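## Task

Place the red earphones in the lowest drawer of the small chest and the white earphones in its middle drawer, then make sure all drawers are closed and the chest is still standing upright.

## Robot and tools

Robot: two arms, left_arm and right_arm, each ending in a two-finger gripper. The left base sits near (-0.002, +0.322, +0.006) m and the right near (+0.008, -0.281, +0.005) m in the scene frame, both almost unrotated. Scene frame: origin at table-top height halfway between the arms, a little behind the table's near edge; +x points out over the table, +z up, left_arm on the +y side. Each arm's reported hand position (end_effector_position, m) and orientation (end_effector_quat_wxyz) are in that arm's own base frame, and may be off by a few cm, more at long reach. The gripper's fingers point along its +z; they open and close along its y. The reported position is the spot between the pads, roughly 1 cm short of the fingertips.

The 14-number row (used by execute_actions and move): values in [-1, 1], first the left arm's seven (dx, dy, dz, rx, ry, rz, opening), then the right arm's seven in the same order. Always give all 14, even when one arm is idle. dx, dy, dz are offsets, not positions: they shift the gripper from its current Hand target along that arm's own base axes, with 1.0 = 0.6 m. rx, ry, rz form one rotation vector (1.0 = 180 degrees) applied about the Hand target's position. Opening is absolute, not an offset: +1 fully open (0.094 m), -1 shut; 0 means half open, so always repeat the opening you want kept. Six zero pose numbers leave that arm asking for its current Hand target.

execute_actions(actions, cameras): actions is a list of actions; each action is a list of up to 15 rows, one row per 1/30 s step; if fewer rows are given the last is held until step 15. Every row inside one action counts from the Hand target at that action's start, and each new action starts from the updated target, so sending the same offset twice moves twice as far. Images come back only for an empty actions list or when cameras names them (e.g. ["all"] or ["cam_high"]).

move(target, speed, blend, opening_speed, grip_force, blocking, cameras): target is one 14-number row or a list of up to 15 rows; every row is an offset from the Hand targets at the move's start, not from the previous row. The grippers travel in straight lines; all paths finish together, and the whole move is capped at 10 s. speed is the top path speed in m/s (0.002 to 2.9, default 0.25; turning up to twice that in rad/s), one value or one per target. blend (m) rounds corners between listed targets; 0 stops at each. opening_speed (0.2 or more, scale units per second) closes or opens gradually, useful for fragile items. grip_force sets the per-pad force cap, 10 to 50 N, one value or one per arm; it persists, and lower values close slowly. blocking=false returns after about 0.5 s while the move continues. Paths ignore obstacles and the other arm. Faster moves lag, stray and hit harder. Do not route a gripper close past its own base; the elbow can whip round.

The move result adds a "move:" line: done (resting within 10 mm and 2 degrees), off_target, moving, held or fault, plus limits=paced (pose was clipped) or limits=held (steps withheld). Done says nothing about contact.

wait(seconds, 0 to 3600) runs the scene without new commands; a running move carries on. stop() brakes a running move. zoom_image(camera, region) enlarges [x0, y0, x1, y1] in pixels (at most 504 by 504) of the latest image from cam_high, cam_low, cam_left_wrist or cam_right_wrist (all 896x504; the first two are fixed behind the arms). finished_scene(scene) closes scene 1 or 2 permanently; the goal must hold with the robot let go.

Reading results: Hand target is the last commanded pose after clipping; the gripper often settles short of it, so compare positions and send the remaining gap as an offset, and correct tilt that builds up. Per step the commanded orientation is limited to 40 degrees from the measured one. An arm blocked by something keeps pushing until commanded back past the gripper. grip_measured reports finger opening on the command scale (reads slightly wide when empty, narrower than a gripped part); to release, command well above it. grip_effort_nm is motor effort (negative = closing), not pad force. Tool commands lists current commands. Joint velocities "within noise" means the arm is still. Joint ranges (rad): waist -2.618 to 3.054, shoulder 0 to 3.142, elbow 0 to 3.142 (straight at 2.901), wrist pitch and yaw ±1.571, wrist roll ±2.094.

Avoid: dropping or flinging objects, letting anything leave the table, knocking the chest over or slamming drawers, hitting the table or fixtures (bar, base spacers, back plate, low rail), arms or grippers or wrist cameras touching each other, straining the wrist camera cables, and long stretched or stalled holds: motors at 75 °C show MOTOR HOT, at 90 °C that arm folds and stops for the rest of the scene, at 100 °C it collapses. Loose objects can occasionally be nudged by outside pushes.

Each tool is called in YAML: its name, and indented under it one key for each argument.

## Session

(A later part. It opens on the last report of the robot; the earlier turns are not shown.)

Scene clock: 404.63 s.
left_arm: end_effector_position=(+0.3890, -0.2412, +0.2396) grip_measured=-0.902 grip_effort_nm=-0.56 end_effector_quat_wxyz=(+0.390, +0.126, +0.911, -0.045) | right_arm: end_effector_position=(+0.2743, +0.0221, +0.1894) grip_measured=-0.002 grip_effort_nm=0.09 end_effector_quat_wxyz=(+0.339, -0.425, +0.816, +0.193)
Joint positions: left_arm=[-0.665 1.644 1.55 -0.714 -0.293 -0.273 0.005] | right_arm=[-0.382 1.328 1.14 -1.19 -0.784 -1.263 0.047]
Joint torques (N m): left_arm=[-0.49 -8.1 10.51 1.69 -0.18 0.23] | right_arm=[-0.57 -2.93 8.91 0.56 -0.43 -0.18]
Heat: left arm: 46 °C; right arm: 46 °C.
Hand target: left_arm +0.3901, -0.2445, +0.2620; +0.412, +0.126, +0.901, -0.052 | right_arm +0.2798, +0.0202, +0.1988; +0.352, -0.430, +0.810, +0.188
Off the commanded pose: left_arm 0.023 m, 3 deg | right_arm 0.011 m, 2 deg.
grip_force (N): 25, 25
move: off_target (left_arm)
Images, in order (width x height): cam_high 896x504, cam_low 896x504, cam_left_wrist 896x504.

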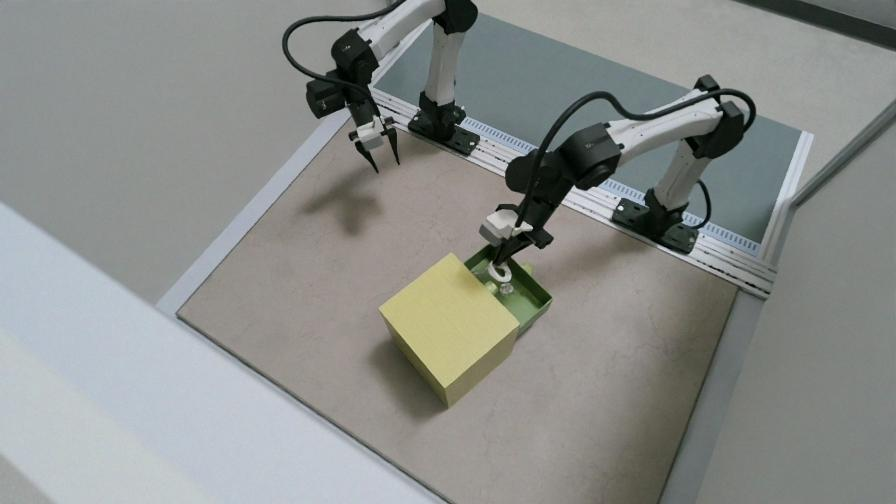

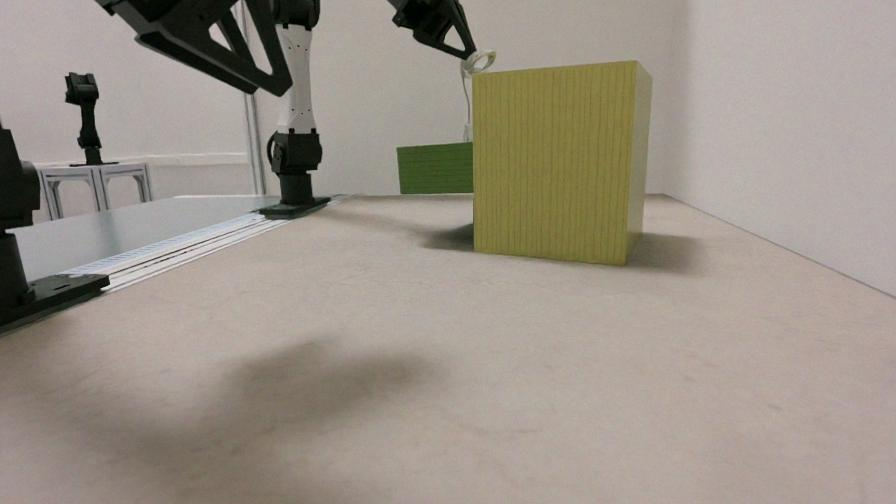

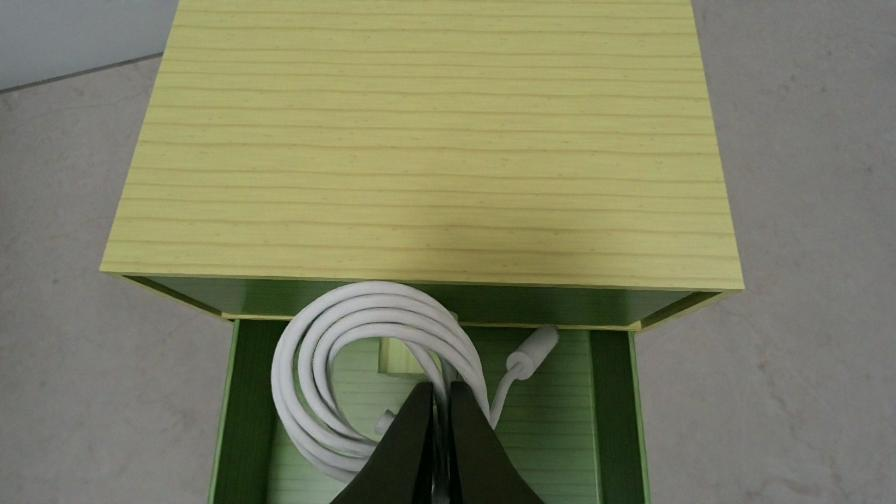

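move:
  target:
    - [-0.023,0.009,-0.08,0,0,0,-1, 0,0,0,0,0,0,0]
    - [-0.023,0.009,-0.227,0,0,0,-1, 0,0,0,0,0,0,0]
  speed: 0.12
  blend: [0.02,0]
  cameras: ["cam_left_wrist","cam_low","cam_high"]

zoom_image:
  camera: "cam_high"
  region: [440, 200, 600, 340]

Scene clock: 415.87 s.
left_arm: end_effector_position=(+0.3736, -0.2351, +0.1255) grip_measured=-0.902 grip_effort_nm=-0.56 end_effector_quat_wxyz=(+0.401, +0.128, +0.906, -0.050) | right_arm: end_effector_position=(+0.2743, +0.0221, +0.1894) grip_measured=-0.002 grip_effort_nm=0.09 end_effector_quat_wxyz=(+0.339, -0.425, +0.816, +0.193)
Joint positions: left_arm=[-0.679 1.607 1.034 -0.208 -0.302 -0.273 0.005] | right_arm=[-0.382 1.328 1.14 -1.19 -0.784 -1.263 0.047]
Joint torques (N m): left_arm=[-0.44 -5.75 6.72 2.12 -0.19 0.11] | right_arm=[-0.59 -2.77 8.73 0.56 -0.46 -0.19]
Heat: left arm: 45 °C; right arm: 47 °C.
Hand target: left_arm +0.3762, -0.2392, +0.1257; +0.412, +0.126, +0.901, -0.052 | right_arm +0.2798, +0.0202, +0.1988; +0.352, -0.430, +0.810, +0.188
Off the commanded pose: left_arm 0.005 m, 1 deg | right_arm 0.011 m, 2 deg.
grip_force (N): 25, 25
move: done
Images, in order (width x height): cam_high 896x504, cam_low 896x504, cam_left_wrist 896x504.

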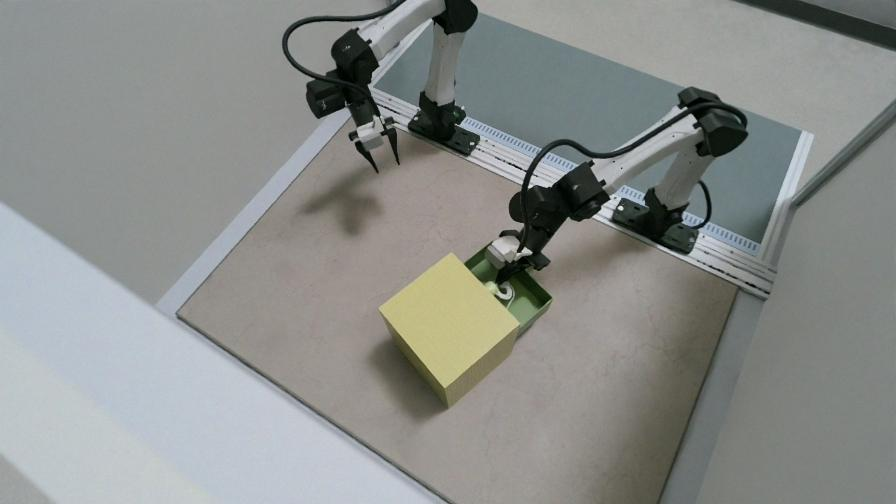

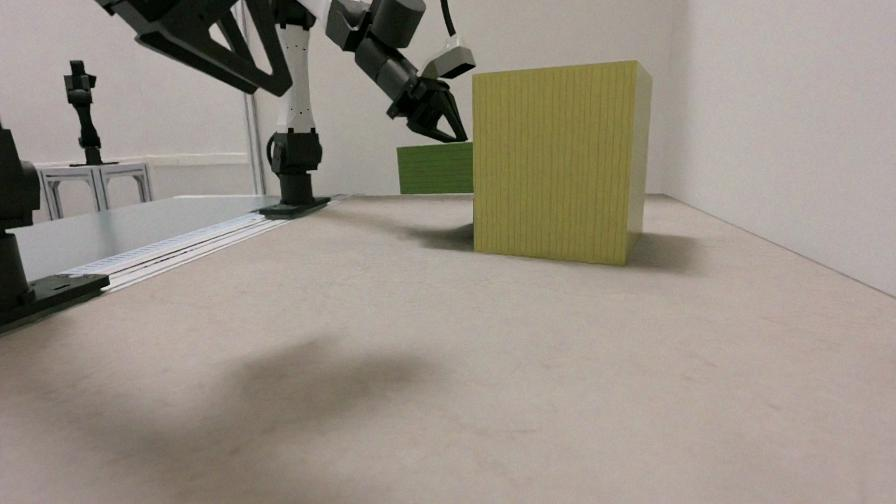

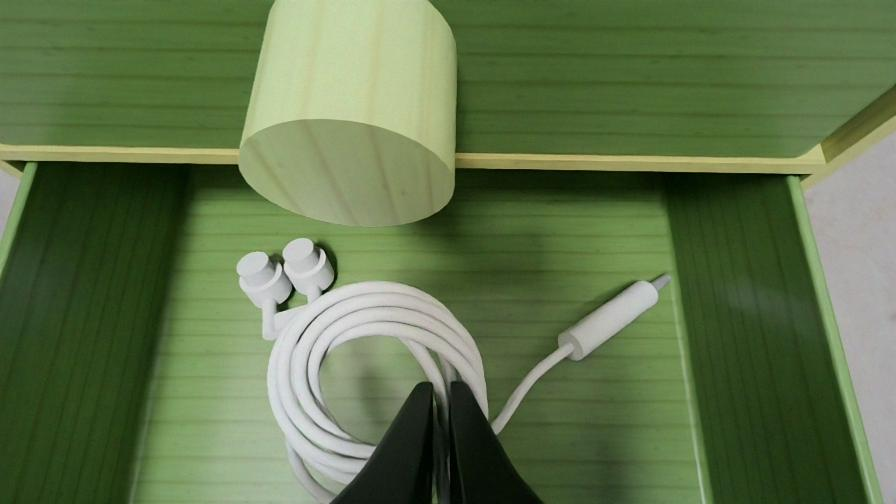

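Scaled by 3.150 from the camera's image (finer frame: 1280x720).

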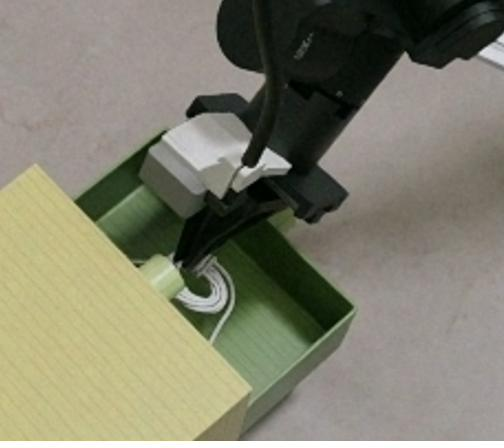

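move:
  target:
    - [0,0,-0.02,0,0,0,-1, 0,0,0,0,0,0,0]
    - [0,0,-0.02,0,0,0,-0.4, 0,0,0,0,0,0,0]
    - [-0.117,0.033,0.113,0,0,0,-0.4, 0,0,0,0,0,0,0]
    - [-0.2337,0.087,-0.03,-0.033,-0.112,0,-0.4, 0,0,0,0,0,0,0]
  speed: [0.06,0.15,0.2,0.25]
  blend: [0,0,0.03,0]
  cameras: ["cam_left_wrist","cam_high"]

zoom_image:
  camera: "cam_high"
  region: [440, 200, 600, 340]

Scene clock: 430.57 s.
left_arm: end_effector_position=(+0.2357, -0.1856, +0.1051) grip_measured=-0.403 grip_effort_nm=0.15 end_effector_quat_wxyz=(+0.561, +0.114, +0.817, -0.072) | right_arm: end_effector_position=(+0.2743, +0.0221, +0.1894) grip_measured=-0.002 grip_effort_nm=0.09 end_effector_quat_wxyz=(+0.339, -0.425, +0.816, +0.193)
Joint positions: left_arm=[-1.065 1.045 0.224 0.316 -0.732 -0.342 0.028] | right_arm=[-0.382 1.328 1.14 -1.19 -0.784 -1.263 0.047]
Joint torques (N m): left_arm=[-0.27 -1.29 6.16 2.23 -0.26 0.21] | right_arm=[-0.62 -2.69 8.84 0.57 -0.43 -0.15]
Heat: left arm: 47 °C; right arm: 47 °C.
Hand target: left_arm +0.2360, -0.1870, +0.1076; +0.569, +0.112, +0.811, -0.075 | right_arm +0.2798, +0.0202, +0.1988; +0.352, -0.430, +0.810, +0.188
Off the commanded pose: left_arm 0.003 m, 1 deg | right_arm 0.011 m, 2 deg.
grip_force (N): 25, 25
move: done
Images, in order (width x height): cam_high 896x504, cam_left_wrist 896x504.

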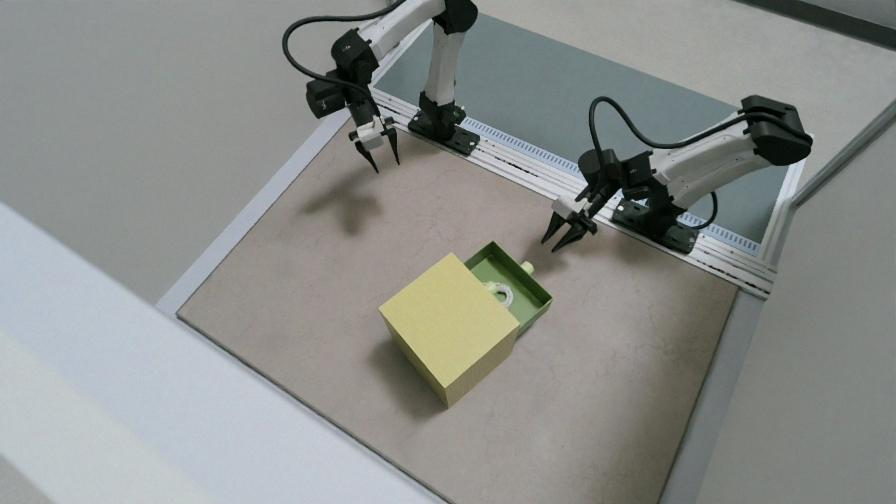

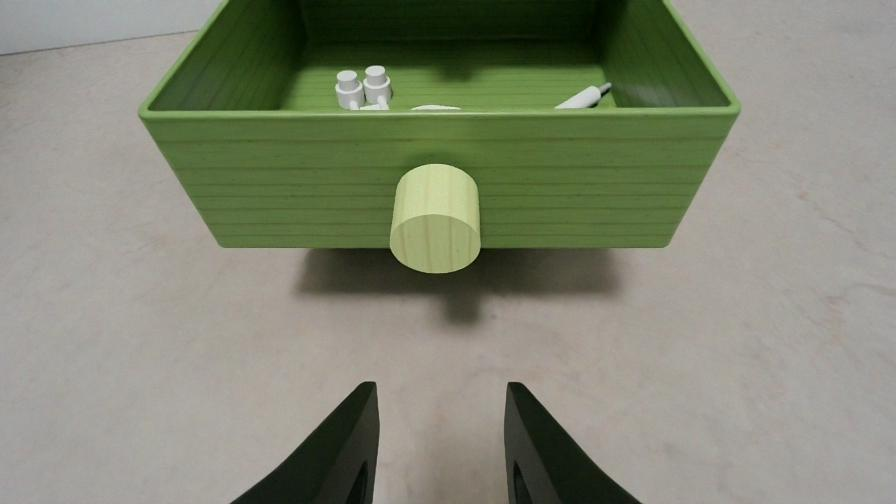

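Scaled by 3.150 from the camera's image (finer frame: 1280x720).

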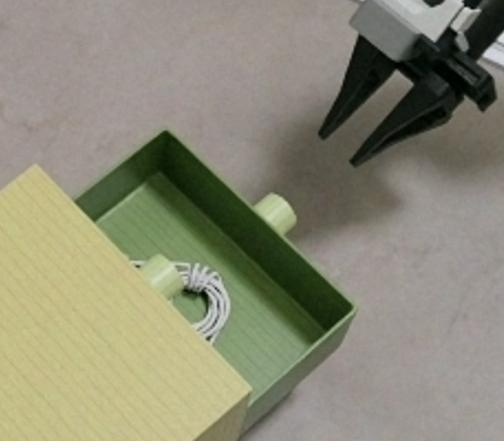

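move:
  target:
    - [0.318,-0.0877,-0.007,0,0,0,0.1, 0,0,0,0,0,0,0]
    - [0.222,-0.06,-0.007,0,0,0,0.1, 0,0,0,0,0,0,0]
    - [0.222,-0.06,-0.118,0,0,0,0.1, 0,0,0,0,0,0,0]
    - [0.319,-0.088,-0.118,0,0,0,0.1, 0,0,0,0,0,0,0]
    - [0.17,-0.045,-0.05,0,0,0,0.1, 0,0,0,0,0,0,0]
  speed: [0.13,0.2,0.2,0.1,0.2]
  blend: [0,0.01,0.005,0,0]
  cameras: ["cam_left_wrist","cam_low","cam_high"]

Scene clock: 444.10 s.
left_arm: end_effector_position=(+0.3404, -0.2127, +0.0712) grip_measured=+0.097 grip_effort_nm=0.15 end_effector_quat_wxyz=(+0.564, +0.116, +0.815, -0.069) | right_arm: end_effector_position=(+0.2743, +0.0221, +0.1894) grip_measured=-0.002 grip_effort_nm=0.09 end_effector_quat_wxyz=(+0.339, -0.425, +0.816, +0.193)
Joint positions: left_arm=[-0.748 1.679 0.427 0.846 -0.451 -0.166 0.052] | right_arm=[-0.382 1.328 1.14 -1.19 -0.784 -1.263 0.047]
Joint torques (N m): left_arm=[-0.55 -7.04 4.46 2.04 -0.12 0.03] | right_arm=[-0.58 -2.8 8.88 0.57 -0.44 -0.2]
Heat: left arm: 47 °C; right arm: 47 °C.
Hand target: left_arm +0.3380, -0.2140, +0.0777; +0.569, +0.111, +0.811, -0.076 | right_arm +0.2798, +0.0202, +0.1988; +0.352, -0.430, +0.810, +0.188
Off the commanded pose: left_arm 0.007 m, 1 deg | right_arm 0.011 m, 2 deg.
grip_force (N): 25, 25
move: done
Images, in order (width x height): cam_high 896x504, cam_low 896x504, cam_left_wrist 896x504.

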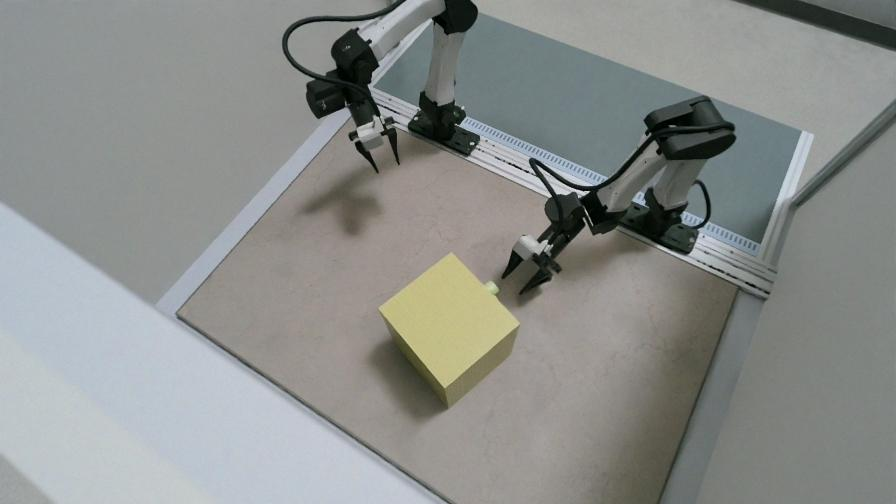

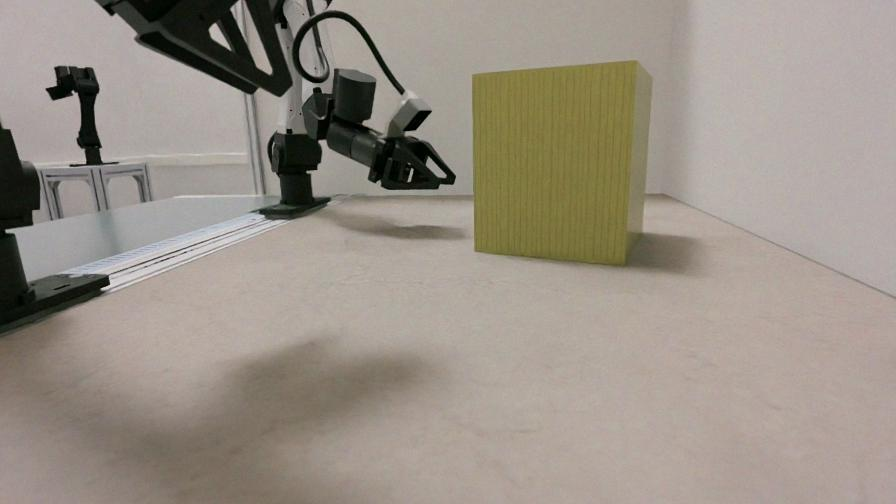

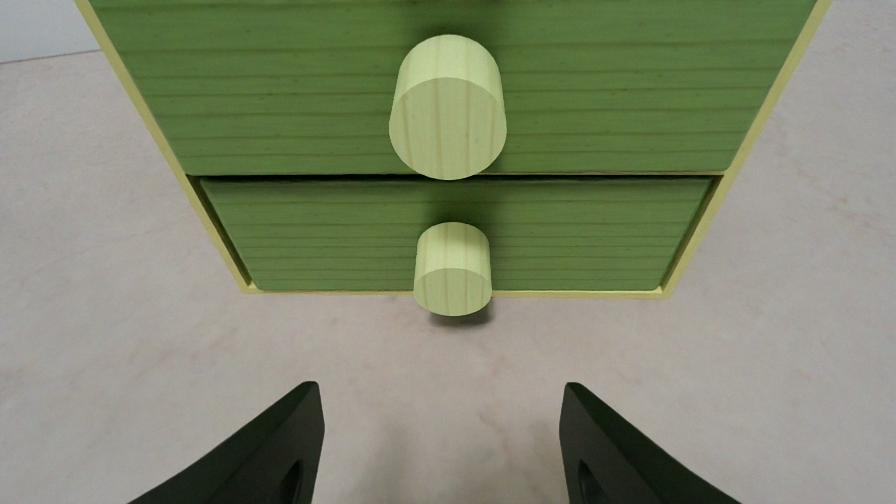

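move:
  target:
    - [0.037,-0.01,0.043,0,0,0,0.1, 0,0,0,0,0,0,0]
    - [0.159,-0.046,0.043,0,0,0,0.1, 0,0,0,0,0,0,0]
    - [-0.03,0.01,0.07,0,0,0,0.1, 0,0,0,0,0,0,0]
  speed: [0.2,0.1,0.2]
  blend: [0.01,0,0]
  cameras: ["cam_left_wrist","cam_high"]

zoom_image:
  camera: "cam_left_wrist"
  region: [100, 0, 604, 400]

Scene clock: 455.00 s.
left_arm: end_effector_position=(+0.3224, -0.2078, +0.1148) grip_measured=+0.097 grip_effort_nm=0.15 end_effector_quat_wxyz=(+0.564, +0.117, +0.815, -0.070) | right_arm: end_effector_position=(+0.2743, +0.0221, +0.1894) grip_measured=-0.002 grip_effort_nm=0.09 end_effector_quat_wxyz=(+0.339, -0.425, +0.816, +0.193)
Joint positions: left_arm=[-0.784 1.41 0.44 0.558 -0.481 -0.181 0.052] | right_arm=[-0.382 1.328 1.14 -1.19 -0.784 -1.263 0.047]
Joint torques (N m): left_arm=[-0.39 -5.56 5.79 2.07 -0.13 0.04] | right_arm=[-0.57 -2.86 8.9 0.58 -0.47 -0.22]
Heat: left arm: 48 °C; right arm: 47 °C.
Hand target: left_arm +0.3200, -0.2079, +0.1197; +0.569, +0.111, +0.811, -0.075 | right_arm +0.2798, +0.0202, +0.1988; +0.352, -0.430, +0.810, +0.188
Off the commanded pose: left_arm 0.005 m, 1 deg | right_arm 0.011 m, 2 deg.
grip_force (N): 25, 25
move: done
Images, in order (width x height): cam_high 896x504, cam_left_wrist 896x504.

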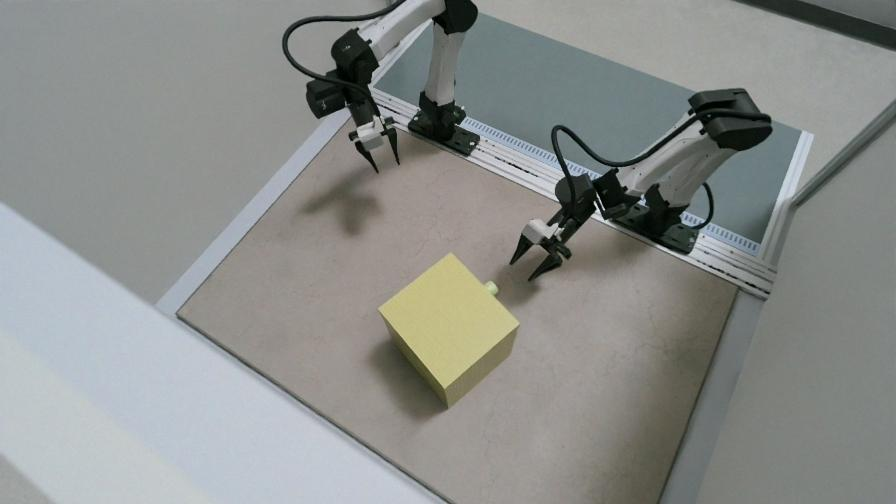

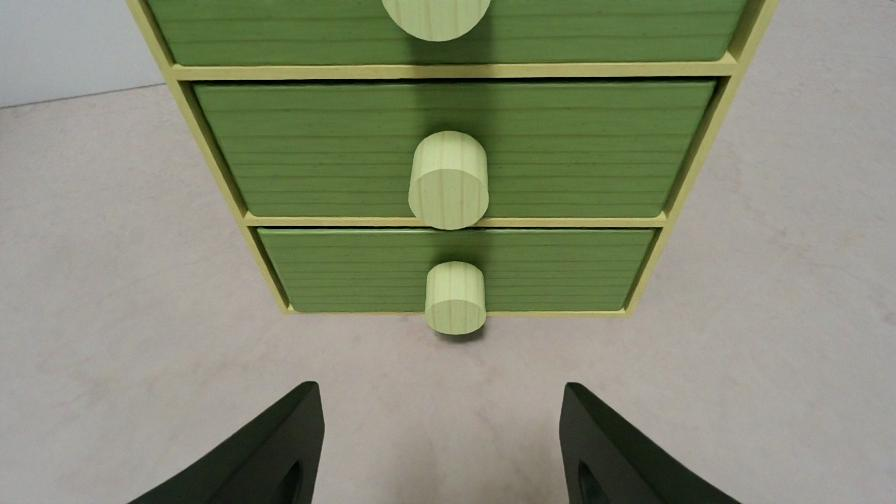

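Scaled by 1.000.

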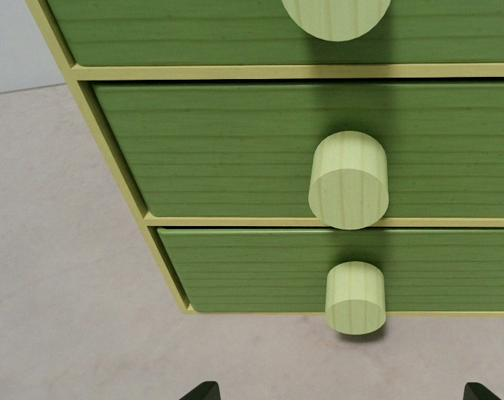

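finished_scene:
  scene: 1

The scene is finished: the task was done.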